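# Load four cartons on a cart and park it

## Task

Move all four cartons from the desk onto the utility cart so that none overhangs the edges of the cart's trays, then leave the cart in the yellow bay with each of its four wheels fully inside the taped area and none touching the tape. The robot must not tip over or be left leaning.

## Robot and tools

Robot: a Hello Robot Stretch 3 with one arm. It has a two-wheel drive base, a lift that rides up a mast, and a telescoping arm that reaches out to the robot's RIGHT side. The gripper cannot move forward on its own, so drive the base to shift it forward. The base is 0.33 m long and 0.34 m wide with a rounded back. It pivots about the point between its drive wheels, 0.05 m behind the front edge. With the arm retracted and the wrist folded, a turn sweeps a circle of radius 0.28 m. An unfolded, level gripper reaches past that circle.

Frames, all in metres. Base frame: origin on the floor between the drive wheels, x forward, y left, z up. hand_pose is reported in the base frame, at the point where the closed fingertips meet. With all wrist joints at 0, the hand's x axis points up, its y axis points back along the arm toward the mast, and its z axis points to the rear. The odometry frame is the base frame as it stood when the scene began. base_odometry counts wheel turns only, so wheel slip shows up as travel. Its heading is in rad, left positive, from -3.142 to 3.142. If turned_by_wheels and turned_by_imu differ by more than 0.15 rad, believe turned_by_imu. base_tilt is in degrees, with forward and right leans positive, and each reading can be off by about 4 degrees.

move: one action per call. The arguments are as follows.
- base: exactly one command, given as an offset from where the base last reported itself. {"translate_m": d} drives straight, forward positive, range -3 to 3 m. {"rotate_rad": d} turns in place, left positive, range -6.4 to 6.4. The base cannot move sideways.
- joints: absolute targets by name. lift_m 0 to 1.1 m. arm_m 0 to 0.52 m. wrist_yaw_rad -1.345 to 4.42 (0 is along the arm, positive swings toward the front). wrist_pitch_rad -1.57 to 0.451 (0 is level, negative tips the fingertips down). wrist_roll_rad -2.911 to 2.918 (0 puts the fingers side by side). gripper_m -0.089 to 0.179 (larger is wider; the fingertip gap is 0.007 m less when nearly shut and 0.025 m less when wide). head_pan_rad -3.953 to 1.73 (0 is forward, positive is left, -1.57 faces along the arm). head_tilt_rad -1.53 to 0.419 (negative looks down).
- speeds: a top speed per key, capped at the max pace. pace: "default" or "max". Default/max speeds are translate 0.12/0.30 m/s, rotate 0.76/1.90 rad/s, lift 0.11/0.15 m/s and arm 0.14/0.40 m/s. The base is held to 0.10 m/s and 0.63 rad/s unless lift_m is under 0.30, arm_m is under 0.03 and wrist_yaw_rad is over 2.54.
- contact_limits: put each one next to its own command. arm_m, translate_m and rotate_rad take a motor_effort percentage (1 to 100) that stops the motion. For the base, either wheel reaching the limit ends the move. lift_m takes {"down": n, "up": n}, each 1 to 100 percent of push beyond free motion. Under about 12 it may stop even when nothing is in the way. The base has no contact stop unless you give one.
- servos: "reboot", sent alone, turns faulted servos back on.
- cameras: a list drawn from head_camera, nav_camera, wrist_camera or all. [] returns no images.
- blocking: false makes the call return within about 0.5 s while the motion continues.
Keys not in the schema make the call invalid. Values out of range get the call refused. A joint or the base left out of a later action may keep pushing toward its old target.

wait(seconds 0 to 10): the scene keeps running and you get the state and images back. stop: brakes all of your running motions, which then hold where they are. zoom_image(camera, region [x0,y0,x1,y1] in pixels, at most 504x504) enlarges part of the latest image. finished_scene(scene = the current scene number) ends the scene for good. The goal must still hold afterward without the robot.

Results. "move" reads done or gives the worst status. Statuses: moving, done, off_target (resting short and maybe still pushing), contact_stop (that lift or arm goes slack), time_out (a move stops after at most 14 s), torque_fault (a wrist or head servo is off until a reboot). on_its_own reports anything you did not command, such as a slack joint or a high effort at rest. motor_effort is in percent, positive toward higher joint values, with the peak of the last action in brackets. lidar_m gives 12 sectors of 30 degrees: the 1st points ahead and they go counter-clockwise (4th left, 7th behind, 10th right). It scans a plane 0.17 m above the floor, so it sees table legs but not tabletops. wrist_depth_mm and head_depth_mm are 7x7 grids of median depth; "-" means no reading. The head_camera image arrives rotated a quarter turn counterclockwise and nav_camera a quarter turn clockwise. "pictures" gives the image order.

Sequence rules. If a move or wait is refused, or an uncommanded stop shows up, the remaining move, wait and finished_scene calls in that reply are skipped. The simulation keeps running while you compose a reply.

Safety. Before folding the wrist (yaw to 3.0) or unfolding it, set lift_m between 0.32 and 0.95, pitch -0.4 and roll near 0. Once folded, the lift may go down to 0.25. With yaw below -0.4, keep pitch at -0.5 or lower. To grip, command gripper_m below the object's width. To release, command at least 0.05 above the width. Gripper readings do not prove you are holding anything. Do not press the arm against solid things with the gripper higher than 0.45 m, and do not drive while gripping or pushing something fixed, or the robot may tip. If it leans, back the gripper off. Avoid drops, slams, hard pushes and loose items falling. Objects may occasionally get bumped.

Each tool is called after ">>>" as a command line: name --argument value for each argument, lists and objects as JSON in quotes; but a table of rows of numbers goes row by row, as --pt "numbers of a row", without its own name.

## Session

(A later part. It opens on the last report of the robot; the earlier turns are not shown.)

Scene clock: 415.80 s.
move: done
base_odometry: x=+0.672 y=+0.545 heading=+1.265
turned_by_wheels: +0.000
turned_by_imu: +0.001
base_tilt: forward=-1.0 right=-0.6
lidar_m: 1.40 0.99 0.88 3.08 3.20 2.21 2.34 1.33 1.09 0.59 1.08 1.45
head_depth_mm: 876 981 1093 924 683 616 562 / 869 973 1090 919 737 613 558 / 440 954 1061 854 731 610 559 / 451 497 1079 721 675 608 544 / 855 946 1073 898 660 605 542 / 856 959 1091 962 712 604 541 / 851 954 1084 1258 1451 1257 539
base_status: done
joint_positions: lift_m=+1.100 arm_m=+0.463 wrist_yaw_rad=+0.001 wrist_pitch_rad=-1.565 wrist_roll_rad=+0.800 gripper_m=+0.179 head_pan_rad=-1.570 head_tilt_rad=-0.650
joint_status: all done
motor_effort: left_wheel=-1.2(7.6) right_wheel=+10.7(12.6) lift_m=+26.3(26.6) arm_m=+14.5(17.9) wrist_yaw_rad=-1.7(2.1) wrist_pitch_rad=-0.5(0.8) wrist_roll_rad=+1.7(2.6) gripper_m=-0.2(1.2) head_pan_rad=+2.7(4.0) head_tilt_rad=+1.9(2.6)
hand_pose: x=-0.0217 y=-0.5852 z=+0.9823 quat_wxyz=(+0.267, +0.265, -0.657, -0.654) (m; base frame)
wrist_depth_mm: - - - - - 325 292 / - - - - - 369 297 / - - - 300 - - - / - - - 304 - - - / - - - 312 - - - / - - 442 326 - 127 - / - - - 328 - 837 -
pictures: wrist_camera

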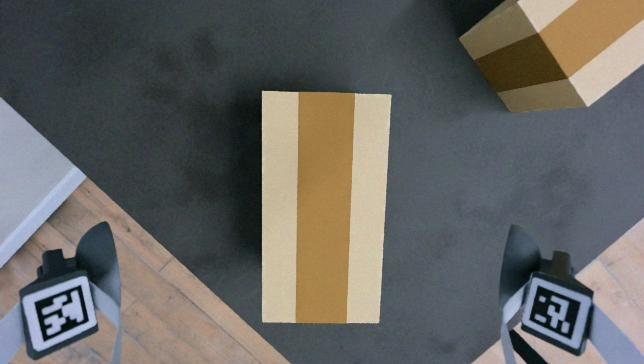

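>>> move --joints '{"arm_m":0.457,"lift_m":0.893}' --cameras '[]'

>>> move --joints '{"gripper_m":0.04}' --cameras '[]'

>>> move --joints '{"gripper_m":0.03}' --cameras '[]'

>>> move --joints '{"lift_m":1.1}' --cameras '["wrist_camera"]'

>>> move --joints '{"arm_m":0.15,"wrist_roll_rad":0}' --cameras '["nav_camera"]'

Scene clock: 432.77 s.
move: done
base_odometry: x=+0.672 y=+0.545 heading=+1.265
turned_by_wheels: +0.000
turned_by_imu: +0.001
base_tilt: forward=-1.0 right=-0.6
lidar_m: 1.40 0.98 0.88 3.07 3.21 2.21 2.34 1.33 1.09 0.59 1.08 1.45
head_depth_mm: 872 976 1091 318 - - 561 / 870 969 397 330 714 613 560 / 865 922 575 884 710 611 558 / 864 934 563 670 680 609 544 / 860 963 1074 742 659 607 541 / 855 961 1086 967 715 603 541 / 854 954 1083 1258 1450 1261 540
joint_positions: lift_m=+0.893 arm_m=+0.457 wrist_yaw_rad=+0.001 wrist_pitch_rad=-1.575 wrist_roll_rad=+0.801 gripper_m=+0.179 head_pan_rad=-1.570 head_tilt_rad=-0.650
joint_status: all done
motor_effort: left_wheel=-0.3(2.2) right_wheel=+10.7(11.0) lift_m=+25.1(27.0) arm_m=-14.8(19.0) wrist_yaw_rad=-1.3(2.1) wrist_pitch_rad=+1.1(1.9) wrist_roll_rad=+1.5(1.7) gripper_m=-0.3(1.1) head_pan_rad=+3.1(3.7) head_tilt_rad=+0.3(2.3)
hand_pose: x=-0.0217 y=-0.5767 z=+0.7756 quat_wxyz=(+0.266, +0.266, -0.654, -0.657) (m; base frame)
wrist_depth_mm: 196 - 88 89 - - 207 / 201 90 90 90 91 93 212 / 206 91 92 93 94 212 218 / 210 94 - 95 95 98 223 / 214 96 97 98 99 100 228 / - 98 99 100 101 102 232 / - 102 102 102 104 105 238
pictures: none

Scene clock: 434.87 s.
move: done
base_odometry: x=+0.672 y=+0.545 heading=+1.265
turned_by_wheels: +0.000
turned_by_imu: +0.000
base_tilt: forward=-1.0 right=-0.6
lidar_m: 1.40 0.99 0.88 3.07 3.20 2.21 2.34 1.33 1.09 0.59 1.08 1.45
head_depth_mm: 874 977 1089 318 - - 561 / 869 976 396 329 717 613 560 / 864 923 571 883 713 613 559 / 863 932 563 670 682 609 556 / 861 964 1075 746 659 607 543 / 858 956 1079 963 713 602 540 / 855 955 1090 1249 1450 1258 538
joint_positions: lift_m=+0.893 arm_m=+0.457 wrist_yaw_rad=+0.001 wrist_pitch_rad=-1.577 wrist_roll_rad=+0.801 gripper_m=+0.042 head_pan_rad=-1.570 head_tilt_rad=-0.650
joint_status: all done
motor_effort: left_wheel=-1.4(2.6) right_wheel=+10.6(11.0) lift_m=+26.9(27.9) arm_m=-12.7(15.4) wrist_yaw_rad=-1.4(1.9) wrist_pitch_rad=+1.5(1.9) wrist_roll_rad=+1.7(1.7) gripper_m=-43.7(100.0) head_pan_rad=+1.6(2.9) head_tilt_rad=+0.4(1.7)
hand_pose: x=-0.0217 y=-0.5762 z=+0.7756 quat_wxyz=(+0.265, +0.267, -0.653, -0.657) (m; base frame)
wrist_depth_mm: 197 88 89 89 - - 208 / 200 90 91 91 91 208 212 / 206 92 92 94 95 97 217 / 211 95 95 96 96 219 223 / 216 97 98 98 100 224 227 / - 99 100 101 102 122 233 / - 102 103 103 105 124 240
pictures: none

Scene clock: 435.50 s.
move: done
base_odometry: x=+0.672 y=+0.545 heading=+1.265
turned_by_wheels: +0.000
turned_by_imu: +0.000
base_tilt: forward=-0.9 right=-0.6
lidar_m: 1.40 0.99 0.88 3.07 3.20 2.20 2.34 1.32 1.09 0.59 1.08 1.45
head_depth_mm: 869 980 1095 318 - - 562 / 870 974 396 329 718 613 561 / 864 925 573 880 709 613 558 / 861 932 563 671 683 606 555 / 858 958 1071 744 658 606 542 / 855 956 1084 965 713 602 541 / 854 956 1086 1259 1454 1262 538
joint_positions: lift_m=+0.893 arm_m=+0.457 wrist_yaw_rad=+0.001 wrist_pitch_rad=-1.577 wrist_roll_rad=+0.801 gripper_m=+0.033 head_pan_rad=-1.570 head_tilt_rad=-0.650
joint_status: all done
motor_effort: left_wheel=-0.8(1.8) right_wheel=+10.7(10.9) lift_m=+25.5(26.9) arm_m=-12.3(13.1) wrist_yaw_rad=-1.5(1.8) wrist_pitch_rad=+1.6(1.8) wrist_roll_rad=+1.6(1.7) gripper_m=-47.1(92.8) head_pan_rad=+2.2(2.7) head_tilt_rad=+0.7(1.6)
hand_pose: x=-0.0217 y=-0.5762 z=+0.7756 quat_wxyz=(+0.265, +0.267, -0.653, -0.657) (m; base frame)
wrist_depth_mm: 196 88 89 89 - - 207 / 201 90 91 91 92 210 213 / 204 92 92 93 95 97 218 / 212 95 95 96 96 218 222 / 214 97 97 98 100 224 228 / - 99 99 101 102 122 234 / - 102 103 103 104 121 239
pictures: none

Scene clock: 438.20 s.
move: done
base_odometry: x=+0.672 y=+0.545 heading=+1.265
turned_by_wheels: +0.000
turned_by_imu: +0.000
base_tilt: forward=-0.9 right=-0.6
lidar_m: 1.40 0.99 0.88 3.07 3.21 2.22 2.35 1.33 1.08 0.59 1.08 1.45
head_depth_mm: 871 980 1094 923 681 616 563 / 869 974 1088 919 733 615 561 / 434 956 582 885 733 611 559 / 445 489 543 822 729 608 545 / 858 945 526 552 724 604 542 / 856 958 1046 900 722 602 540 / 854 956 1087 1253 1445 1254 539
joint_positions: lift_m=+1.100 arm_m=+0.457 wrist_yaw_rad=+0.001 wrist_pitch_rad=-1.568 wrist_roll_rad=+0.801 gripper_m=+0.046 head_pan_rad=-1.570 head_tilt_rad=-0.650
joint_status: all done
on_its_own: gripper_m is held at +0.045, not at your +0.030, by its stall guard, which is still easing
motor_effort: left_wheel=-1.6(2.3) right_wheel=+9.8(10.8) lift_m=+33.4(36.4) arm_m=-9.6(12.7) wrist_yaw_rad=-1.5(2.1) wrist_pitch_rad=-0.2(1.7) wrist_roll_rad=+1.6(1.6) gripper_m=-24.1(47.5) head_pan_rad=+1.7(3.2) head_tilt_rad=+0.3(2.0)
hand_pose: x=-0.0217 y=-0.5785 z=+0.9824 quat_wxyz=(+0.267, +0.265, -0.656, -0.654) (m; base frame)
wrist_depth_mm: - 89 89 89 - 289 294 / - 92 91 91 91 303 301 / - 93 94 94 96 95 - / - 96 96 97 97 98 - / - 99 99 100 101 144 - / - 102 102 103 103 120 - / - 104 105 105 107 107 -
pictures: wrist_camera

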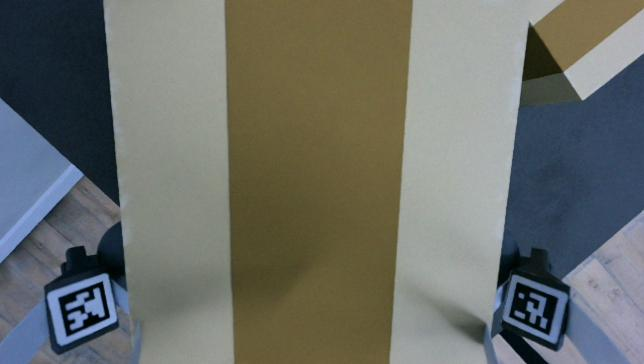

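Scene clock: 441.67 s.
move: done
base_odometry: x=+0.672 y=+0.545 heading=+1.265
turned_by_wheels: +0.000
turned_by_imu: +0.000
base_tilt: forward=-0.9 right=-0.6
lidar_m: 1.40 0.99 0.88 3.07 3.19 2.21 2.34 1.33 1.09 0.59 1.08 1.45
head_depth_mm: - - 1099 922 681 615 561 / - - 1087 920 353 614 1115 / - - - 373 323 290 314 / - - - 359 320 289 310 / 862 962 1073 393 321 288 309 / 854 961 1085 967 668 602 540 / 852 955 1091 1252 1447 1262 539
joint_positions: lift_m=+1.100 arm_m=+0.150 wrist_yaw_rad=+0.001 wrist_pitch_rad=-1.567 wrist_roll_rad=+0.004 gripper_m=+0.055 head_pan_rad=-1.570 head_tilt_rad=-0.650
joint_status: all done
on_its_own: gripper_m is held at +0.054, not at your +0.030, by its stall guard, which is not easing now
motor_effort: left_wheel=-0.9(2.3) right_wheel=+9.7(10.1) lift_m=+29.5(33.5) arm_m=-17.1(19.3) wrist_yaw_rad=-1.0(1.8) wrist_pitch_rad=-0.1(0.5) wrist_roll_rad=-1.2(2.9) gripper_m=-21.8(24.8) head_pan_rad=+2.0(2.6) head_tilt_rad=+0.3(1.4)
hand_pose: x=-0.0217 y=-0.2719 z=+0.9824 quat_wxyz=(+0.500, +0.498, -0.501, -0.500) (m; base frame)
wrist_depth_mm: - 89 91 90 - - 380 / - 92 92 92 93 96 - / - 93 94 95 98 97 - / - 97 97 98 99 101 - / - 99 100 101 103 - - / - 102 102 104 105 123 - / - 105 106 107 109 119 -
pictures: nav_camera (sideways)

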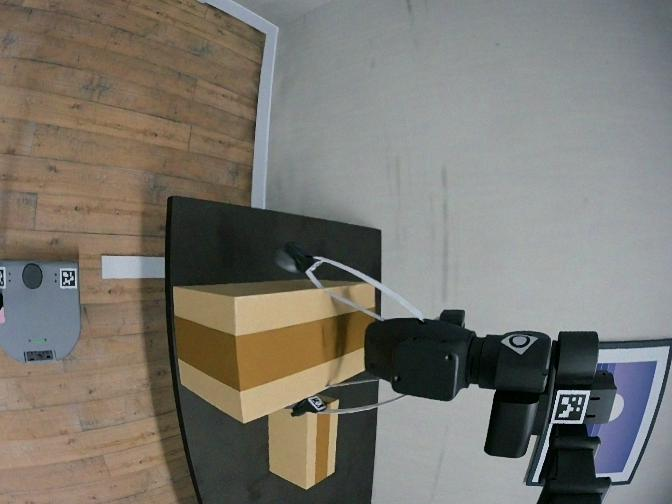

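>>> move --base '{"rotate_rad":1.685}' --cameras '[]'

>>> move --base '{"translate_m":0.5}' --cameras '[]'

>>> move --base '{"rotate_rad":-0.41}' --joints '{"head_tilt_rad":-0.75}' --cameras '["nav_camera"]'

>>> move --base '{"translate_m":0.45}' --contact_limits '{"translate_m":30}'

Scene clock: 458.97 s.
move: done
base_odometry: x=+0.672 y=+0.545 heading=+2.950
turned_by_wheels: +1.684
turned_by_imu: +1.682
base_tilt: forward=-1.0 right=-0.6
lidar_m: 3.07 2.62 2.21 2.34 1.32 1.05 0.59 1.13 1.41 1.40 0.92 0.88
head_depth_mm: - - 1431 1652 1661 1384 1190 / - - 1448 1673 354 1387 1132 / - - - 373 323 291 315 / - - - 358 321 289 310 / 1177 1313 1488 393 321 288 310 / 1202 1355 1543 1781 1482 1354 1164 / 1224 1365 1562 1801 1608 1354 1154
base_status: done
joint_positions: lift_m=+1.100 arm_m=+0.150 wrist_yaw_rad=+0.001 wrist_pitch_rad=-1.567 wrist_roll_rad=+0.004 gripper_m=+0.055 head_pan_rad=-1.570 head_tilt_rad=-0.650
on_its_own: gripper_m is held at +0.054, not at your +0.030, by its stall guard, which is not easing now
motor_effort: left_wheel=-9.0(14.4) right_wheel=+11.2(17.1) lift_m=+29.9(29.9) arm_m=-17.7(18.2) wrist_yaw_rad=-1.4(1.9) wrist_pitch_rad=-0.3(0.5) wrist_roll_rad=-1.3(1.5) gripper_m=-21.8(22.9) head_pan_rad=+0.3(2.2) head_tilt_rad=-0.4(1.3)
hand_pose: x=-0.0217 y=-0.2719 z=+0.9824 quat_wxyz=(+0.500, +0.498, -0.501, -0.500) (m; base frame)
wrist_depth_mm: 877 89 90 90 - - - / - 92 92 92 93 96 - / - 93 94 95 98 - - / - 97 97 98 99 - - / - 100 100 101 103 - - / - 102 102 104 105 123 - / - 105 106 107 109 110 105
pictures: none

Scene clock: 465.07 s.
move: done
base_odometry: x=+0.182 y=+0.641 heading=+2.949
turned_by_wheels: +0.000
turned_by_imu: +0.004
base_tilt: forward=-0.9 right=-0.6
lidar_m: 2.58 2.83 2.00 2.28 1.58 1.56 1.09 1.68 1.47 0.64 0.53 1.00
head_depth_mm: - - 1495 1720 1651 1388 1179 / - - 1512 1750 354 1376 1136 / - - - 373 322 291 315 / - - - 358 321 289 310 / 1254 1401 922 393 320 288 310 / 1257 1416 977 750 971 1172 1142 / 1281 1422 1000 709 951 877 1092
base_status: done
joint_positions: lift_m=+1.100 arm_m=+0.150 wrist_yaw_rad=+0.001 wrist_pitch_rad=-1.567 wrist_roll_rad=+0.004 gripper_m=+0.055 head_pan_rad=-1.570 head_tilt_rad=-0.650
on_its_own: gripper_m is held at +0.054, not at your +0.030, by its stall guard, which is not easing now
motor_effort: left_wheel=-2.2(7.6) right_wheel=+10.2(15.8) lift_m=+34.2(34.5) arm_m=-13.1(17.7) wrist_yaw_rad=-1.4(1.9) wrist_pitch_rad=-0.1(0.5) wrist_roll_rad=-1.2(1.4) gripper_m=-21.9(22.9) head_pan_rad=-0.3(2.1) head_tilt_rad=-0.4(2.0)
hand_pose: x=-0.0217 y=-0.2719 z=+0.9824 quat_wxyz=(+0.500, +0.498, -0.501, -0.500) (m; base frame)
wrist_depth_mm: - 89 90 90 - - - / - 92 92 92 93 96 - / - 93 94 95 97 - - / - 97 97 98 99 - - / - 99 100 101 103 - - / - 102 102 104 105 123 - / - 105 106 107 109 120 -
pictures: none

Scene clock: 466.83 s.
move: done
base_odometry: x=+0.182 y=+0.641 heading=+2.540
turned_by_wheels: -0.410
turned_by_imu: -0.408
base_tilt: forward=-1.0 right=-0.6
lidar_m: 2.59 2.58 2.67 2.00 2.28 1.56 1.55 1.09 1.71 1.47 0.57 0.53
head_depth_mm: - 1712 2004 1841 1534 1313 1141 / - 1613 1872 1835 359 1253 1143 / - - - 343 301 296 1116 / - - - 338 299 306 1106 / 1276 1428 1638 356 299 305 1107 / 1233 1399 1623 1763 1428 1284 1125 / 1213 1361 1569 1738 1457 1282 1119
base_status: done
joint_positions: lift_m=+1.100 arm_m=+0.150 wrist_yaw_rad=+0.001 wrist_pitch_rad=-1.567 wrist_roll_rad=+0.004 gripper_m=+0.055 head_pan_rad=-1.570 head_tilt_rad=-0.750
joint_status: all done
on_its_own: gripper_m is held at +0.054, not at your +0.030, by its stall guard, which is not easing now
motor_effort: left_wheel=+8.2(15.1) right_wheel=-11.5(13.6) lift_m=+33.9(34.3) arm_m=-14.2(14.4) wrist_yaw_rad=-2.0(2.0) wrist_pitch_rad=+0.0(0.4) wrist_roll_rad=-1.3(1.4) gripper_m=-22.3(22.8) head_pan_rad=+0.7(1.6) head_tilt_rad=-5.0(6.2)
hand_pose: x=-0.0217 y=-0.2719 z=+0.9824 quat_wxyz=(+0.500, +0.498, -0.501, -0.500) (m; base frame)
wrist_depth_mm: - 89 90 90 - - - / - 92 92 92 93 96 - / - 93 94 95 98 - - / - 97 97 98 99 - - / - 99 100 101 103 - - / - 102 102 104 106 124 - / - 106 105 107 109 119 -
pictures: nav_camera (sideways)

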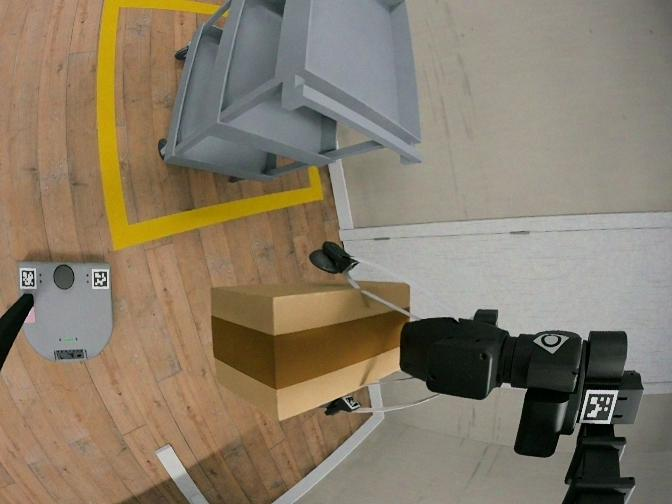

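Scene clock: 472.47 s.
move: done
base_odometry: x=-0.189 y=+0.895 heading=+2.540
turned_by_wheels: +0.000
turned_by_imu: +0.003
base_tilt: forward=-1.0 right=-0.6
lidar_m: 2.14 2.15 2.49 2.20 2.09 1.97 1.53 1.53 1.57 0.35 0.36 0.51
head_depth_mm: - 1548 1808 1837 1529 1306 1136 / - 1486 1728 1816 359 1251 1137 / - - - 343 301 297 1117 / - - - 338 300 307 1089 / 1175 1320 839 356 299 305 1067 / 1139 1291 836 692 524 833 1061 / 1107 1249 829 687 561 828 1060
base_status: done
joint_positions: lift_m=+1.100 arm_m=+0.150 wrist_yaw_rad=+0.001 wrist_pitch_rad=-1.567 wrist_roll_rad=+0.004 gripper_m=+0.055 head_pan_rad=-1.570 head_tilt_rad=-0.750
on_its_own: gripper_m is held at +0.054, not at your +0.030, by its stall guard, which is not easing now
motor_effort: left_wheel=+7.0(13.5) right_wheel=-0.4(8.1) lift_m=+32.8(33.9) arm_m=-17.2(18.1) wrist_yaw_rad=-1.0(1.9) wrist_pitch_rad=-0.3(0.5) wrist_roll_rad=-1.2(1.3) gripper_m=-22.3(22.9) head_pan_rad=-0.6(1.7) head_tilt_rad=-5.7(6.4)
contact_limits: translate_m 30 (maximum 100)
hand_pose: x=-0.0217 y=-0.2719 z=+0.9824 quat_wxyz=(+0.500, +0.498, -0.501, -0.500) (m; base frame)
wrist_depth_mm: - 89 90 90 - - - / - 91 92 92 93 96 - / - 93 94 95 97 - - / - 97 97 98 99 - - / - 99 100 101 103 - - / - 101 102 104 105 123 - / - 105 106 107 109 120 -
pictures: head_camera (sideways), nav_camera (sideways), wrist_camera

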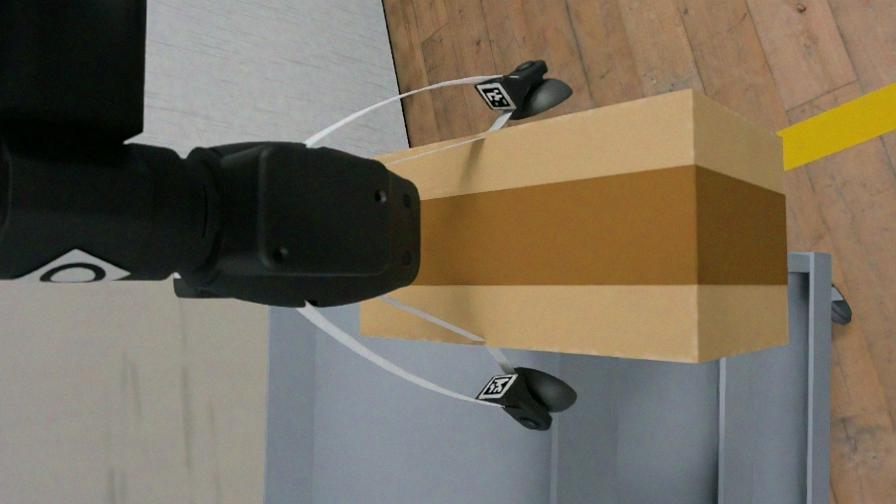

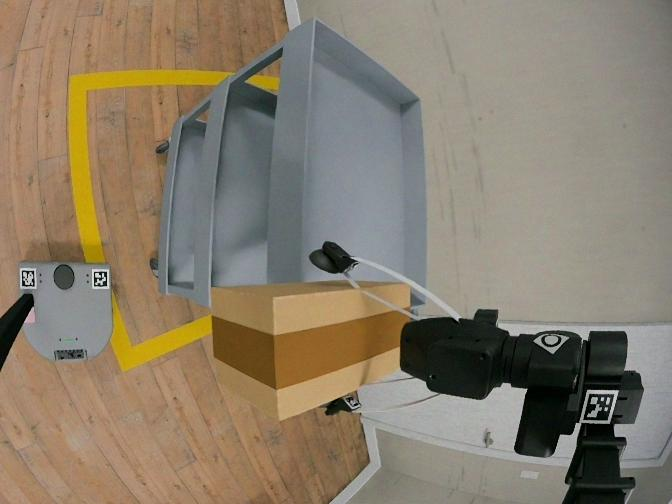

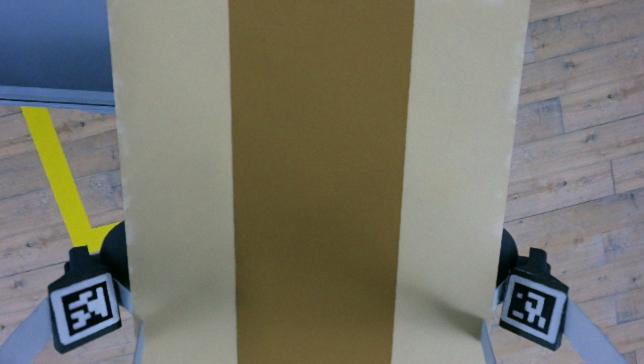

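>>> move --base '{"rotate_rad":-0.2}' --joints '{"wrist_roll_rad":1.57}' --cameras '[]'

>>> move --base '{"translate_m":0.57}' --contact_limits '{"translate_m":30}' --cameras '[]'

>>> move --base '{"rotate_rad":0.11}'

Scene clock: 487.13 s.
move: done
base_odometry: x=-0.189 y=+0.895 heading=+2.340
turned_by_wheels: -0.199
turned_by_imu: -0.198
base_tilt: forward=-0.9 right=-0.5
lidar_m: 2.02 2.15 2.27 2.20 2.38 2.52 1.97 1.53 1.83 0.35 0.35 0.42
head_depth_mm: - 1842 - 1841 343 1314 1148 / - 1695 2061 351 315 1252 1138 / - - 1990 350 313 1228 1135 / - - - 340 308 347 1135 / 1247 1367 781 349 306 734 1069 / 1195 1349 832 348 306 717 1032 / 1134 1275 816 683 324 800 1003
base_status: done
joint_positions: lift_m=+1.100 arm_m=+0.150 wrist_yaw_rad=+0.001 wrist_pitch_rad=-1.567 wrist_roll_rad=+1.565 gripper_m=+0.055 head_pan_rad=-1.570 head_tilt_rad=-0.750
joint_status: all done
on_its_own: gripper_m is held at +0.054, not at your +0.030, by its stall guard, which is not easing now
motor_effort: left_wheel=+11.5(16.3) right_wheel=-9.1(15.0) lift_m=+32.1(32.3) arm_m=-17.3(17.3) wrist_yaw_rad=-1.6(1.7) wrist_pitch_rad=-0.3(0.5) wrist_roll_rad=+1.5(3.1) gripper_m=-21.5(23.0) head_pan_rad=-0.9(1.7) head_tilt_rad=-4.6(6.0)
hand_pose: x=-0.0216 y=-0.2716 z=+0.9824 quat_wxyz=(+0.003, +0.002, -0.708, -0.706) (m; base frame)
wrist_depth_mm: - 89 90 90 - - - / - 91 92 92 92 96 - / - 94 94 95 97 625 - / - 97 97 98 99 - - / 280 99 100 101 103 - - / - 102 102 104 105 124 - / - - 106 107 109 120 -
pictures: none

Scene clock: 493.93 s.
move: done
base_odometry: x=-0.586 y=+1.305 heading=+2.340
turned_by_wheels: +0.000
turned_by_imu: +0.005
base_tilt: forward=-0.9 right=-0.6
lidar_m: 1.63 1.64 1.73 2.49 2.43 2.80 2.53 0.43 0.27 0.25 1.10 1.15
head_depth_mm: - 1464 - 713 343 799 1050 / - 1375 826 350 315 783 1005 / - - 810 350 313 512 951 / - - - 340 309 347 762 / 1006 1106 790 349 306 465 968 / 953 1084 1197 348 306 1208 1130 / 910 1024 1168 1307 325 1278 1119
base_status: done
joint_positions: lift_m=+1.100 arm_m=+0.150 wrist_yaw_rad=+0.001 wrist_pitch_rad=-1.567 wrist_roll_rad=+1.565 gripper_m=+0.055 head_pan_rad=-1.570 head_tilt_rad=-0.750
on_its_own: gripper_m is held at +0.054, not at your +0.030, by its stall guard, which is not easing now
motor_effort: left_wheel=+7.0(13.9) right_wheel=+1.2(6.0) lift_m=+30.6(32.1) arm_m=-17.0(18.1) wrist_yaw_rad=-1.4(1.9) wrist_pitch_rad=-0.2(0.5) wrist_roll_rad=+1.4(1.8) gripper_m=-21.6(23.0) head_pan_rad=+0.1(2.2) head_tilt_rad=-2.7(5.8)
contact_limits: translate_m 30 (maximum 100)
hand_pose: x=-0.0216 y=-0.2716 z=+0.9824 quat_wxyz=(+0.003, +0.002, -0.708, -0.706) (m; base frame)
wrist_depth_mm: - 88 90 90 - - - / - 91 92 92 92 95 - / - 93 94 95 97 622 - / - 96 97 98 99 - - / - 99 100 101 103 - - / - 101 103 104 105 124 - / - 105 106 107 109 119 -
pictures: none

Scene clock: 494.97 s.
move: done
base_odometry: x=-0.586 y=+1.305 heading=+2.450
turned_by_wheels: +0.110
turned_by_imu: +0.110
base_tilt: forward=-0.9 right=-0.6
lidar_m: 1.87 1.64 1.81 2.69 2.36 2.53 2.06 0.37 0.26 0.25 1.09 1.20
head_depth_mm: - 1337 - 712 344 539 927 / - 1257 801 350 315 495 915 / - - 796 350 313 483 763 / - - - 340 308 347 760 / 962 1064 1235 349 306 486 1114 / 925 1057 1209 348 305 1209 1124 / 893 1009 1147 1298 324 1280 1119
base_status: done
joint_positions: lift_m=+1.100 arm_m=+0.150 wrist_yaw_rad=+0.001 wrist_pitch_rad=-1.567 wrist_roll_rad=+1.566 gripper_m=+0.055 head_pan_rad=-1.570 head_tilt_rad=-0.750
on_its_own: gripper_m is held at +0.054, not at your +0.030, by its stall guard, which is not easing now
motor_effort: left_wheel=-9.0(10.5) right_wheel=+9.6(11.1) lift_m=+30.4(30.9) arm_m=-16.4(17.3) wrist_yaw_rad=-2.0(2.0) wrist_pitch_rad=-0.2(0.3) wrist_roll_rad=+1.5(1.7) gripper_m=-21.7(22.5) head_pan_rad=-0.9(2.1) head_tilt_rad=-4.9(4.9)
hand_pose: x=-0.0216 y=-0.2716 z=+0.9824 quat_wxyz=(+0.002, +0.002, -0.708, -0.706) (m; base frame)
wrist_depth_mm: - 89 90 90 - - - / - 91 92 92 92 96 - / - 94 94 95 97 627 - / - 96 97 98 99 - - / - 99 100 101 102 - - / - 101 102 104 105 123 - / - 106 106 107 109 119 -
pictures: head_camera (sideways), nav_camera (sideways), wrist_camera

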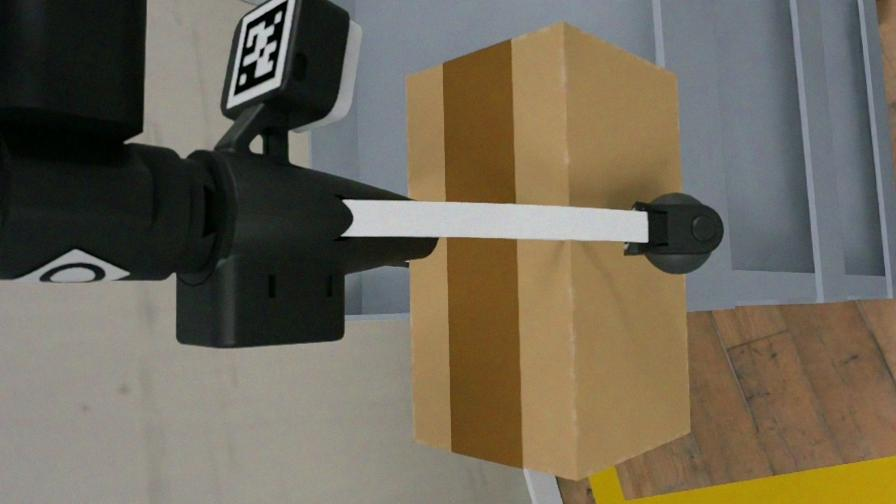

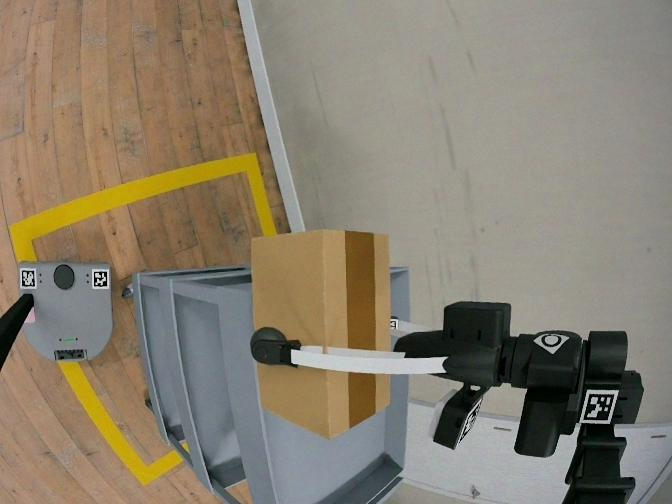

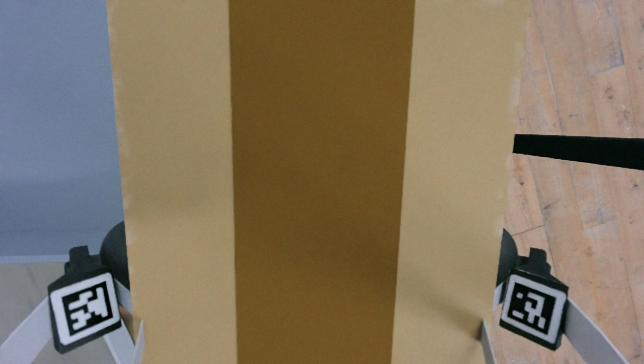

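>>> move --base '{"rotate_rad":0.09}' --cameras '[]'

>>> move --base '{"translate_m":-0.13}' --contact_limits '{"translate_m":28}' --cameras '[]'

>>> move --joints '{"arm_m":0.42}' --cameras '["wrist_camera","head_camera","nav_camera"]'

Scene clock: 504.70 s.
move: done
base_odometry: x=-0.586 y=+1.305 heading=+2.539
turned_by_wheels: +0.089
turned_by_imu: +0.090
base_tilt: forward=-0.9 right=-0.6
lidar_m: 2.15 1.64 1.90 2.36 2.62 2.53 2.06 0.34 0.26 0.25 1.09 1.26
head_depth_mm: - 1235 - 708 552 526 766 / - 1182 799 351 315 465 768 / - - 800 349 314 465 766 / - - - 340 308 347 762 / 941 1041 1297 349 306 1216 1129 / 911 1039 1188 348 306 1217 1114 / 888 1001 1149 1293 325 1275 1115
base_status: done
joint_positions: lift_m=+1.100 arm_m=+0.150 wrist_yaw_rad=+0.001 wrist_pitch_rad=-1.567 wrist_roll_rad=+1.566 gripper_m=+0.055 head_pan_rad=-1.570 head_tilt_rad=-0.750
on_its_own: gripper_m is held at +0.054, not at your +0.030, by its stall guard, which is not easing now
motor_effort: left_wheel=-9.9(13.5) right_wheel=+10.1(14.2) lift_m=+29.6(30.0) arm_m=-17.7(17.8) wrist_yaw_rad=-0.9(1.8) wrist_pitch_rad=-0.1(0.5) wrist_roll_rad=+1.6(1.7) gripper_m=-22.5(22.7) head_pan_rad=-0.7(2.1) head_tilt_rad=-3.4(4.5)
hand_pose: x=-0.0216 y=-0.2717 z=+0.9824 quat_wxyz=(+0.002, +0.002, -0.708, -0.706) (m; base frame)
wrist_depth_mm: - 89 90 90 - - - / - 91 92 92 92 96 - / - 93 94 95 97 616 - / - 97 97 98 99 - - / - 99 100 101 103 - - / - 102 103 104 105 124 - / - 105 106 107 109 120 -
pictures: none

Scene clock: 507.10 s.
move: done
base_odometry: x=-0.479 y=+1.231 heading=+2.539
turned_by_wheels: +0.000
turned_by_imu: -0.001
base_tilt: forward=-0.9 right=-0.6
lidar_m: 2.22 1.76 2.04 2.34 2.58 2.41 1.93 0.34 0.25 0.24 0.26 1.30
head_depth_mm: - 1279 - 714 343 504 754 / - 1222 794 351 315 458 749 / - - 797 350 313 457 749 / - - - 340 308 347 748 / 969 1078 794 349 306 458 759 / 944 1070 1189 348 306 457 872 / 920 1034 1187 1336 325 1224 1119
base_status: done
joint_positions: lift_m=+1.100 arm_m=+0.150 wrist_yaw_rad=+0.001 wrist_pitch_rad=-1.567 wrist_roll_rad=+1.566 gripper_m=+0.055 head_pan_rad=-1.570 head_tilt_rad=-0.750
on_its_own: gripper_m is held at +0.054, not at your +0.030, by its stall guard, which is not easing now
motor_effort: left_wheel=-5.1(11.6) right_wheel=-1.7(6.7) lift_m=+29.3(29.8) arm_m=-17.6(18.3) wrist_yaw_rad=-1.2(2.0) wrist_pitch_rad=-0.2(0.5) wrist_roll_rad=+1.4(1.7) gripper_m=-22.2(23.0) head_pan_rad=-1.5(2.5) head_tilt_rad=-3.6(4.6)
contact_limits: translate_m 28 (maximum 100)
hand_pose: x=-0.0216 y=-0.2716 z=+0.9824 quat_wxyz=(+0.002, +0.002, -0.708, -0.706) (m; base frame)
wrist_depth_mm: - 89 90 90 - - - / - 91 92 92 93 96 - / - 93 94 95 97 607 - / - 97 97 98 99 - - / - 99 100 101 103 - - / - 102 102 104 105 123 - / - 105 105 107 109 120 -
pictures: none

Scene clock: 510.30 s.
move: done
base_odometry: x=-0.479 y=+1.231 heading=+2.539
turned_by_wheels: +0.000
turned_by_imu: +0.000
base_tilt: forward=-1.0 right=-0.6
lidar_m: 2.22 1.76 2.05 2.35 2.58 2.41 1.93 0.34 0.25 0.24 0.26 1.30
head_depth_mm: 1101 1289 1413 714 591 504 755 / 1040 1228 794 709 589 527 751 / 971 1121 520 703 585 523 751 / 416 510 495 698 584 520 746 / 939 1044 512 698 581 519 759 / 941 1043 670 656 564 517 873 / 917 1037 1187 1392 1476 1221 1118
joint_positions: lift_m=+1.100 arm_m=+0.420 wrist_yaw_rad=+0.001 wrist_pitch_rad=-1.566 wrist_roll_rad=+1.566 gripper_m=+0.055 head_pan_rad=-1.570 head_tilt_rad=-0.750
joint_status: all done
on_its_own: gripper_m is held at +0.054, not at your +0.030, by its stall guard, which is not easing now
motor_effort: left_wheel=-4.1(6.4) right_wheel=-1.7(2.1) lift_m=+28.5(29.3) arm_m=+16.1(18.4) wrist_yaw_rad=-1.3(1.8) wrist_pitch_rad=-0.3(0.6) wrist_roll_rad=+1.5(1.7) gripper_m=-22.1(22.9) head_pan_rad=-2.4(2.6) head_tilt_rad=-3.3(4.5)
contact_limits: translate_m 28 (maximum 100)
hand_pose: x=-0.0216 y=-0.5418 z=+0.9824 quat_wxyz=(+0.002, +0.002, -0.709, -0.706) (m; base frame)
wrist_depth_mm: - 88 90 90 - - 329 / - 91 91 92 93 95 333 / - 93 94 95 97 96 342 / - 97 97 98 99 100 340 / - 99 100 101 103 102 337 / - 102 102 104 105 124 339 / - - 105 107 109 110 308
pictures: head_camera (sideways), nav_camera (sideways), wrist_camera

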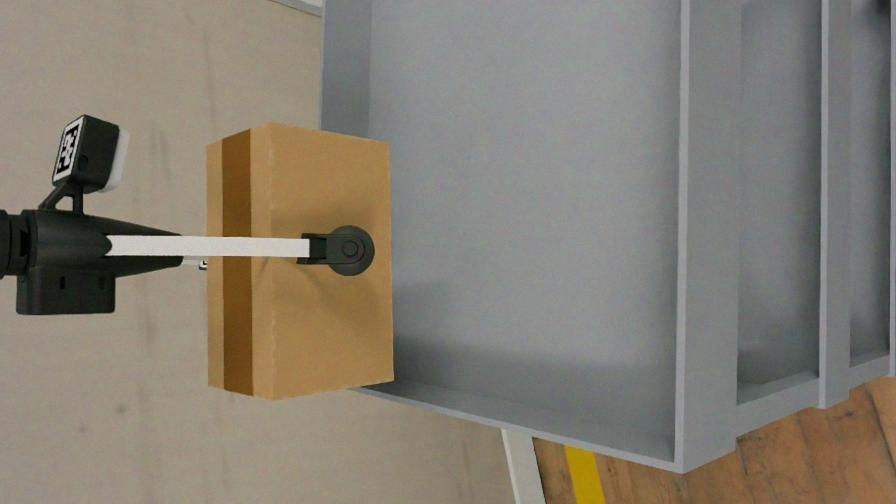

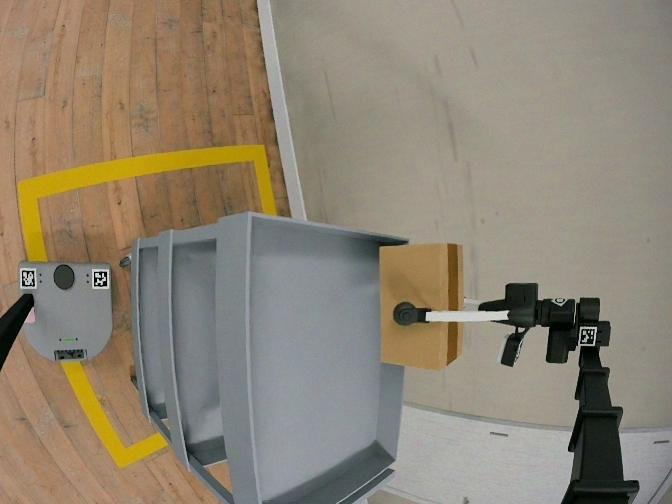

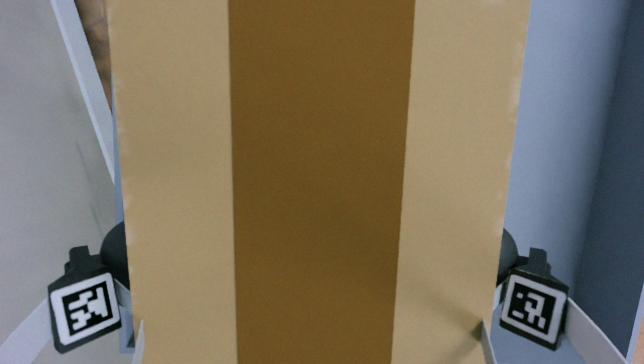

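>>> move --joints '{"arm_m":0.455}' --cameras '[]'

>>> move --joints '{"lift_m":0.93}' --contact_limits '{"lift_m":{"down":14}}' --speeds '{"lift_m":0.05}' --cameras '["wrist_camera","head_camera"]'

Scene clock: 521.23 s.
move: done
base_odometry: x=-0.479 y=+1.231 heading=+2.539
turned_by_wheels: +0.000
turned_by_imu: +0.001
base_tilt: forward=-1.0 right=-0.5
lidar_m: 2.21 1.77 2.05 2.33 2.58 2.41 1.92 0.34 0.25 0.24 0.26 1.30
head_depth_mm: 1096 1277 1411 712 592 504 753 / 1060 1220 797 710 589 525 751 / 974 588 561 704 586 523 748 / 445 534 533 701 585 522 749 / 954 583 555 696 581 519 759 / 948 1037 1160 673 564 516 875 / 916 1035 1183 1390 1480 1224 1120
joint_positions: lift_m=+1.100 arm_m=+0.455 wrist_yaw_rad=+0.001 wrist_pitch_rad=-1.566 wrist_roll_rad=+1.566 gripper_m=+0.055 head_pan_rad=-1.570 head_tilt_rad=-0.750
joint_status: all done
on_its_own: gripper_m is held at +0.054, not at your +0.030, by its stall guard, which is not easing now
motor_effort: left_wheel=-4.4(5.8) right_wheel=-1.7(2.0) lift_m=+27.9(28.1) arm_m=+15.3(17.9) wrist_yaw_rad=-1.5(1.7) wrist_pitch_rad=-0.3(0.6) wrist_roll_rad=+1.4(1.7) gripper_m=-21.9(22.7) head_pan_rad=-1.9(3.8) head_tilt_rad=-2.6(3.4)
contact_limits: translate_m 28 (maximum 100)
hand_pose: x=-0.0216 y=-0.5769 z=+0.9824 quat_wxyz=(+0.002, +0.002, -0.709, -0.706) (m; base frame)
wrist_depth_mm: - 88 90 90 - - - / - 91 92 92 92 95 - / - 93 94 95 97 97 - / - 97 97 97 99 100 355 / - 99 100 101 103 102 360 / - 102 102 104 105 123 356 / - - 106 107 109 110 117
pictures: none

Scene clock: 524.60 s.
move: contact_stop
base_odometry: x=-0.479 y=+1.231 heading=+2.539
turned_by_wheels: +0.000
turned_by_imu: +0.000
base_tilt: forward=-0.9 right=-0.7
lidar_m: 2.21 1.77 2.05 2.34 2.58 2.41 1.93 0.33 0.25 0.24 0.25 1.30
head_depth_mm: 1089 - - 695 592 499 753 / 382 358 802 708 589 498 751 / 473 546 674 665 587 496 748 / 479 517 621 645 584 497 746 / 975 1092 665 640 582 493 746 / 945 1066 1193 653 566 494 787 / 915 1034 1193 1390 1488 1219 1120
joint_positions: lift_m=+0.970 arm_m=+0.455 wrist_yaw_rad=+0.004 wrist_pitch_rad=-1.576 wrist_roll_rad=+1.565 gripper_m=+0.058 head_pan_rad=-1.570 head_tilt_rad=-0.750
joint_status: lift_m contact_stop (moved -0.130 of -0.170)
measured_speeds: translate_m=+0.000 rotate_rad=+0.000 lift_m=+0.001 arm_m=+0.000 wrist_yaw_rad=+0.000 wrist_pitch_rad=+0.000 wrist_roll_rad=+0.000 head_pan_rad=+0.000 head_tilt_rad=+0.000
on_its_own: gripper_m is held at +0.057, not at your +0.030, by its stall guard, which is still easing; lift_m is slack since a contact_stop (your +0.930 is given up)
motor_effort: left_wheel=-4.1(6.3) right_wheel=+1.8(2.0) lift_m=+26.6(29.7) arm_m=+2.1(15.5) wrist_yaw_rad=-3.8(4.1) wrist_pitch_rad=+1.5(3.8) wrist_roll_rad=+1.8(2.0) gripper_m=-1.4(22.9) head_pan_rad=-2.5(4.0) head_tilt_rad=-2.5(3.6)
contact_limits: lift_m down 14 (down: maximum 72; up: maximum 65); translate_m 28 (maximum 100)
hand_pose: x=-0.0216 y=-0.5742 z=+0.8522 quat_wxyz=(+0.004, +0.003, -0.705, -0.709) (m; base frame)
wrist_depth_mm: 150 90 91 92 - 208 210 / 151 93 93 93 94 211 214 / 154 95 95 96 98 215 219 / 165 98 97 98 99 100 - / 158 99 100 101 103 103 - / - 102 103 104 105 124 - / - 105 105 107 108 109 106
pictures: head_camera (sideways), wrist_camera

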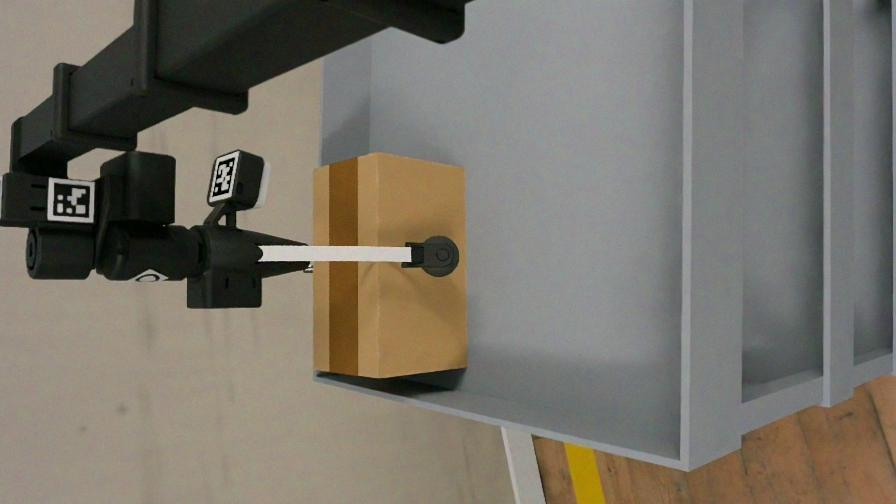

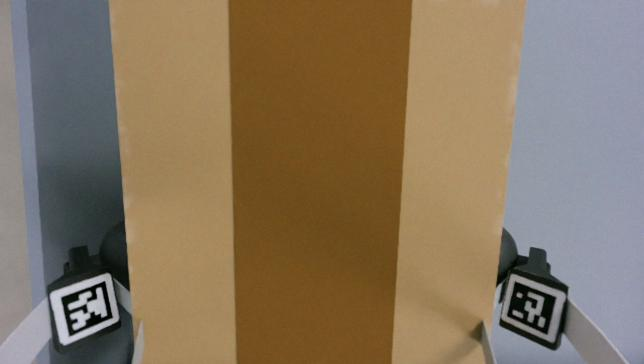

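>>> move --joints '{"gripper_m":0.155}' --cameras '[]'

>>> move --joints '{"lift_m":1.1}' --cameras '["wrist_camera"]'

>>> move --joints '{"arm_m":0.02}' --cameras '[]'

>>> move --base '{"translate_m":-0.85}' --contact_limits '{"translate_m":30}' --cameras '["nav_camera"]'

>>> move --base '{"rotate_rad":2.643}' --joints '{"wrist_roll_rad":0,"head_tilt_rad":-0.65,"gripper_m":0.179}' --cameras '[]'

>>> move --base '{"translate_m":0.62}' --cameras '[]'

>>> move --base '{"rotate_rad":2.355}' --cameras '["nav_camera"]'

>>> move --joints '{"arm_m":0.4}' --cameras '["nav_camera","wrist_camera"]'

Scene clock: 544.80 s.
move: done
base_odometry: x=-0.479 y=+1.231 heading=+2.539
turned_by_wheels: +0.000
turned_by_imu: +0.001
base_tilt: forward=-1.0 right=-0.5
lidar_m: 2.22 1.76 2.05 2.34 2.57 2.41 1.93 0.33 0.25 0.24 0.25 1.30
head_depth_mm: 1081 - - 692 592 499 754 / 382 1142 806 709 591 497 750 / 472 546 672 664 585 495 750 / 478 517 623 644 584 495 746 / 969 1095 665 642 582 494 743 / 945 1072 1186 655 566 493 786 / 916 1033 1193 1392 1478 1224 1119
joint_positions: lift_m=+0.970 arm_m=+0.455 wrist_yaw_rad=+0.003 wrist_pitch_rad=-1.575 wrist_roll_rad=+1.565 gripper_m=+0.155 head_pan_rad=-1.570 head_tilt_rad=-0.750
joint_status: all done
on_its_own: lift_m is slack since a contact_stop (your +0.930 is given up)
motor_effort: left_wheel=-5.1(5.7) right_wheel=+1.6(1.9) lift_m=+28.8(28.9) arm_m=-15.2(15.6) wrist_yaw_rad=-3.0(4.0) wrist_pitch_rad=+1.4(1.7) wrist_roll_rad=+1.8(2.0) gripper_m=-2.8(82.0) head_pan_rad=-2.2(3.6) head_tilt_rad=-0.7(2.4)
contact_limits: lift_m down 14 (down: maximum 72; up: maximum 65); translate_m 28 (maximum 100)
hand_pose: x=-0.0216 y=-0.5744 z=+0.8527 quat_wxyz=(+0.004, +0.003, -0.705, -0.709) (m; base frame)
wrist_depth_mm: 151 90 92 92 - 207 210 / 152 93 93 94 94 213 214 / 154 95 95 96 98 216 219 / 164 98 98 99 99 101 - / 158 100 101 101 103 102 - / - 102 103 104 105 124 - / - - 105 106 108 109 -
pictures: none

Scene clock: 546.80 s.
move: done
base_odometry: x=-0.479 y=+1.231 heading=+2.539
turned_by_wheels: +0.000
turned_by_imu: +0.000
base_tilt: forward=-0.9 right=-0.6
lidar_m: 2.22 1.77 2.04 2.33 2.58 2.41 1.93 0.33 0.25 0.24 0.25 1.30
head_depth_mm: 1109 1277 1411 715 593 499 756 / 1058 1232 803 707 589 499 750 / 977 1184 773 662 586 497 747 / 444 1106 622 646 584 496 747 / 952 1104 661 644 581 494 748 / 944 1071 1186 655 566 493 788 / 916 1035 1184 1385 1477 1225 1117
joint_positions: lift_m=+1.100 arm_m=+0.455 wrist_yaw_rad=+0.002 wrist_pitch_rad=-1.569 wrist_roll_rad=+1.565 gripper_m=+0.155 head_pan_rad=-1.570 head_tilt_rad=-0.750
joint_status: all done
motor_effort: left_wheel=-4.2(6.0) right_wheel=+1.5(1.9) lift_m=+31.6(33.9) arm_m=-16.3(18.2) wrist_yaw_rad=-1.3(2.9) wrist_pitch_rad=+0.3(1.4) wrist_roll_rad=+1.7(1.9) gripper_m=-0.2(2.9) head_pan_rad=-2.7(4.0) head_tilt_rad=-0.8(2.2)
contact_limits: translate_m 28 (maximum 100)
hand_pose: x=-0.0216 y=-0.5760 z=+0.9824 quat_wxyz=(+0.003, +0.002, -0.707, -0.707) (m; base frame)
wrist_depth_mm: 995 - - - - - - / - - 220 221 222 - - / - - 225 225 227 - - / - - 230 232 - - 359 / - - 237 237 238 148 362 / - 139 244 244 - 126 361 / - - 249 251 251 124 341
pictures: wrist_camera

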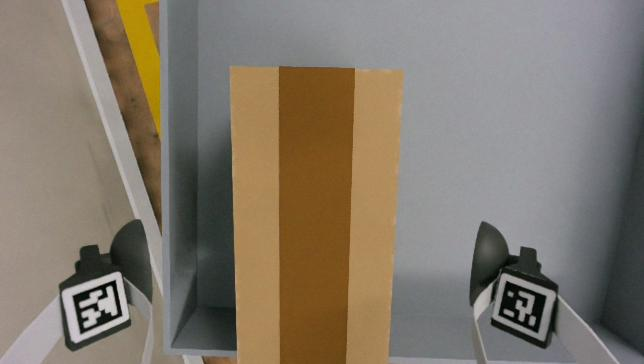

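Scene clock: 551.20 s.
move: done
base_odometry: x=-0.479 y=+1.231 heading=+2.539
turned_by_wheels: +0.000
turned_by_imu: +0.001
base_tilt: forward=-0.9 right=-0.6
lidar_m: 2.21 1.77 2.04 2.34 2.58 2.42 1.92 0.33 0.25 0.24 0.25 1.30
head_depth_mm: - - - - - 501 753 / - - - - - 498 753 / - - - - - - - / 989 - - - - 494 745 / 972 1112 662 - - 493 742 / 947 1072 1189 649 552 494 787 / 917 1038 1189 1395 1481 1230 1118
joint_positions: lift_m=+1.100 arm_m=+0.020 wrist_yaw_rad=+0.001 wrist_pitch_rad=-1.568 wrist_roll_rad=+1.566 gripper_m=+0.155 head_pan_rad=-1.570 head_tilt_rad=-0.750
joint_status: all done
motor_effort: left_wheel=-4.7(6.1) right_wheel=+1.6(1.9) lift_m=+26.9(31.7) arm_m=-17.1(19.8) wrist_yaw_rad=-1.6(2.1) wrist_pitch_rad=-0.2(0.3) wrist_roll_rad=+1.3(1.7) gripper_m=+0.4(1.1) head_pan_rad=-2.6(4.7) head_tilt_rad=-1.9(2.6)
contact_limits: translate_m 28 (maximum 100)
hand_pose: x=-0.0216 y=-0.1412 z=+0.9824 quat_wxyz=(+0.002, +0.002, -0.708, -0.706) (m; base frame)
wrist_depth_mm: - - 324 - - - - / - - 297 - - - - / - - 303 - - - - / - - 318 - - - - / - - 561 - - - - / - 140 - - - 127 - / - - - - - 132 -
pictures: none

Scene clock: 560.80 s.
move: done
base_odometry: x=+0.222 y=+0.749 heading=+2.539
turned_by_wheels: +0.000
turned_by_imu: -0.004
base_tilt: forward=-0.9 right=-0.6
lidar_m: 0.93 2.59 2.80 2.11 2.40 1.65 1.09 1.09 1.58 1.35 0.53 0.44
head_depth_mm: - - - - - 1309 1152 / - - - - - 1296 1142 / - - - - - - - / 1176 - - - - 1262 1133 / 1166 1325 1533 - - 1289 1135 / 1136 1288 1479 1708 1492 1285 1125 / 1114 1256 1445 1645 1496 1229 1121
base_status: done
joint_positions: lift_m=+1.100 arm_m=+0.020 wrist_yaw_rad=+0.001 wrist_pitch_rad=-1.568 wrist_roll_rad=+1.566 gripper_m=+0.155 head_pan_rad=-1.570 head_tilt_rad=-0.750
motor_effort: left_wheel=-2.5(10.5) right_wheel=-4.6(9.3) lift_m=+25.5(26.7) arm_m=-15.7(18.1) wrist_yaw_rad=-1.8(2.1) wrist_pitch_rad=+0.0(0.3) wrist_roll_rad=+1.4(1.5) gripper_m=-0.4(1.2) head_pan_rad=-4.6(5.0) head_tilt_rad=+1.1(2.1)
contact_limits: translate_m 30 (maximum 100)
hand_pose: x=-0.0216 y=-0.1412 z=+0.9824 quat_wxyz=(+0.002, +0.002, -0.708, -0.706) (m; base frame)
wrist_depth_mm: - - - - - - - / - - - - - - - / - - - - - - - / - - - - - - - / - - - - - - - / - 990 - - - 126 - / - - - - - 132 -
pictures: nav_camera (sideways)

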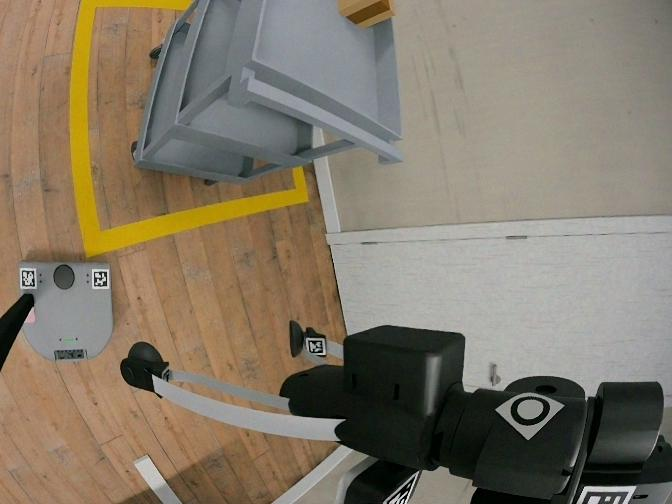

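Scene clock: 566.10 s.
move: done
base_odometry: x=+0.222 y=+0.749 heading=-1.101
turned_by_wheels: +2.643
turned_by_imu: +2.636
base_tilt: forward=-0.9 right=-0.6
lidar_m: 1.65 1.09 1.55 1.52 1.37 0.50 0.44 2.58 2.59 2.38 2.12 2.40
head_depth_mm: - - - - 1656 1445 1159 / - - - - - - 1113 / - - - - - - - / - 3079 - - - - 1120 / 2553 2850 2637 2022 1666 1327 1163 / 2394 2632 2639 2019 1618 1384 1162 / 2099 2246 2393 2005 1603 1354 1201
base_status: done
joint_positions: lift_m=+1.100 arm_m=+0.020 wrist_yaw_rad=+0.001 wrist_pitch_rad=-1.568 wrist_roll_rad=+0.004 gripper_m=+0.179 head_pan_rad=-1.570 head_tilt_rad=-0.650
joint_status: all done
motor_effort: left_wheel=-10.5(14.9) right_wheel=+8.8(15.1) lift_m=+26.1(26.3) arm_m=-16.9(18.5) wrist_yaw_rad=-2.0(2.1) wrist_pitch_rad=+0.1(0.3) wrist_roll_rad=-1.3(2.8) gripper_m=+0.4(86.8) head_pan_rad=-4.2(5.7) head_tilt_rad=+3.1(5.2)
hand_pose: x=-0.0217 y=-0.1415 z=+0.9824 quat_wxyz=(+0.500, +0.499, -0.501, -0.501) (m; base frame)
wrist_depth_mm: - - - - - - - / - - - - - - - / - - - - - - - / - - - - - - - / - - - - - - - / - - - - - 127 119 / - - - - - - 119
pictures: none

Scene clock: 573.43 s.
move: done
base_odometry: x=+0.502 y=+0.196 heading=-1.102
turned_by_wheels: +0.000
turned_by_imu: +0.005
base_tilt: forward=-0.9 right=-0.5
lidar_m: 1.03 1.08 0.73 0.75 1.77 1.24 1.06 3.04 3.05 2.18 1.86 1.98
head_depth_mm: - - - - 1651 1447 1158 / - - - - - - 1113 / - - - - - - - / - 2164 - - - - 1123 / 2058 2226 2428 2011 1658 1335 1169 / 1884 2036 2258 2015 1612 1387 1165 / 1763 1858 2054 1986 1614 1348 1203
base_status: done
joint_positions: lift_m=+1.100 arm_m=+0.020 wrist_yaw_rad=+0.001 wrist_pitch_rad=-1.568 wrist_roll_rad=+0.004 gripper_m=+0.179 head_pan_rad=-1.570 head_tilt_rad=-0.650
motor_effort: left_wheel=-0.8(8.7) right_wheel=+9.1(15.0) lift_m=+27.3(27.6) arm_m=-13.1(17.3) wrist_yaw_rad=-1.6(2.1) wrist_pitch_rad=+0.1(0.3) wrist_roll_rad=-1.3(1.5) gripper_m=+0.1(1.5) head_pan_rad=-4.6(6.2) head_tilt_rad=+3.3(4.1)
hand_pose: x=-0.0217 y=-0.1415 z=+0.9824 quat_wxyz=(+0.500, +0.499, -0.501, -0.501) (m; base frame)
wrist_depth_mm: - - - - - - - / - - - - - - - / - - - - - - - / - - - - - - - / - - - - - - - / - - - - - 127 - / - - - - - - -
pictures: none

Scene clock: 578.27 s.
move: done
base_odometry: x=+0.502 y=+0.196 heading=+1.253
turned_by_wheels: +2.354
turned_by_imu: +2.350
base_tilt: forward=-0.9 right=-0.5
lidar_m: 1.77 1.06 1.23 3.04 2.30 1.86 1.97 1.03 1.10 1.08 0.73 1.66
head_depth_mm: - - - - 739 647 1106 / - - - - - - 1108 / - - - - - - - / - 966 - - - - 1097 / 893 1001 1100 898 686 593 1126 / 898 1010 1099 896 722 618 1121 / 899 1012 1111 887 716 603 1149
base_status: done
joint_positions: lift_m=+1.100 arm_m=+0.020 wrist_yaw_rad=+0.001 wrist_pitch_rad=-1.568 wrist_roll_rad=+0.004 gripper_m=+0.179 head_pan_rad=-1.570 head_tilt_rad=-0.650
motor_effort: left_wheel=-10.7(13.8) right_wheel=+9.5(14.6) lift_m=+28.4(28.4) arm_m=-17.5(18.2) wrist_yaw_rad=-1.2(2.0) wrist_pitch_rad=+0.1(0.3) wrist_roll_rad=-1.3(1.5) gripper_m=+0.1(1.2) head_pan_rad=-3.8(5.6) head_tilt_rad=+2.2(3.7)
hand_pose: x=-0.0217 y=-0.1415 z=+0.9824 quat_wxyz=(+0.500, +0.499, -0.501, -0.501) (m; base frame)
wrist_depth_mm: - - - - - - - / - - - - - - - / - - - - - - - / - - - - - - - / - - - - - - - / - - - - - 126 - / - - - - - - -
pictures: nav_camera (sideways)

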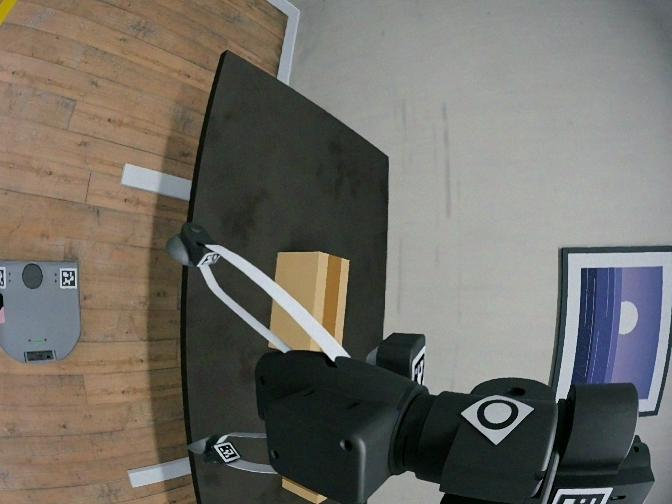

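Scene clock: 582.27 s.
move: done
base_odometry: x=+0.502 y=+0.196 heading=+1.253
turned_by_wheels: +0.000
turned_by_imu: +0.001
base_tilt: forward=-0.9 right=-0.6
lidar_m: 1.77 1.07 1.23 3.04 2.30 1.86 1.98 1.03 1.10 1.08 0.73 1.66
head_depth_mm: 881 990 1093 921 738 616 1116 / 872 989 1100 919 736 615 1115 / 392 980 1092 908 674 612 1113 / 390 422 1097 720 673 609 1128 / 894 989 1091 718 686 605 1117 / 901 1010 1101 893 722 602 1120 / 900 1013 1112 890 718 601 1118
joint_positions: lift_m=+1.100 arm_m=+0.400 wrist_yaw_rad=+0.001 wrist_pitch_rad=-1.568 wrist_roll_rad=+0.004 gripper_m=+0.179 head_pan_rad=-1.570 head_tilt_rad=-0.650
joint_status: all done
motor_effort: left_wheel=-10.0(11.4) right_wheel=+9.8(9.9) lift_m=+28.6(28.9) arm_m=+16.6(19.1) wrist_yaw_rad=-1.5(2.1) wrist_pitch_rad=+0.0(0.3) wrist_roll_rad=-1.3(1.4) gripper_m=-0.1(1.4) head_pan_rad=-3.8(5.5) head_tilt_rad=+2.6(3.4)
hand_pose: x=-0.0217 y=-0.5215 z=+0.9824 quat_wxyz=(+0.500, +0.499, -0.501, -0.500) (m; base frame)
wrist_depth_mm: - - - - - - - / - - 296 - - - - / - - 295 300 304 - - / - - 303 305 308 - - / - - - 315 316 - - / - - - - - 127 118 / - - - - - - -
pictures: nav_camera (sideways), wrist_camera

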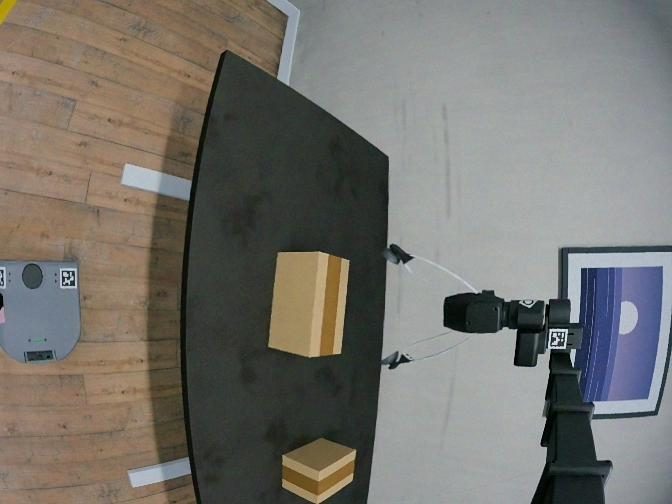

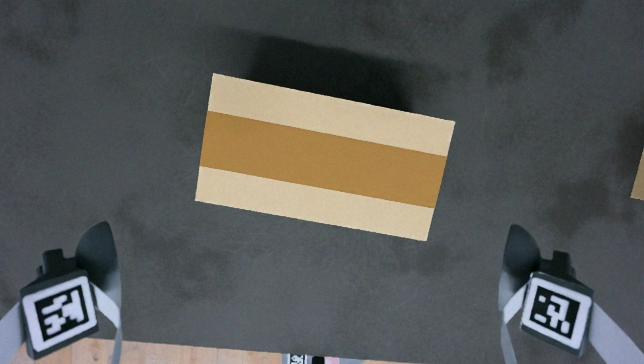

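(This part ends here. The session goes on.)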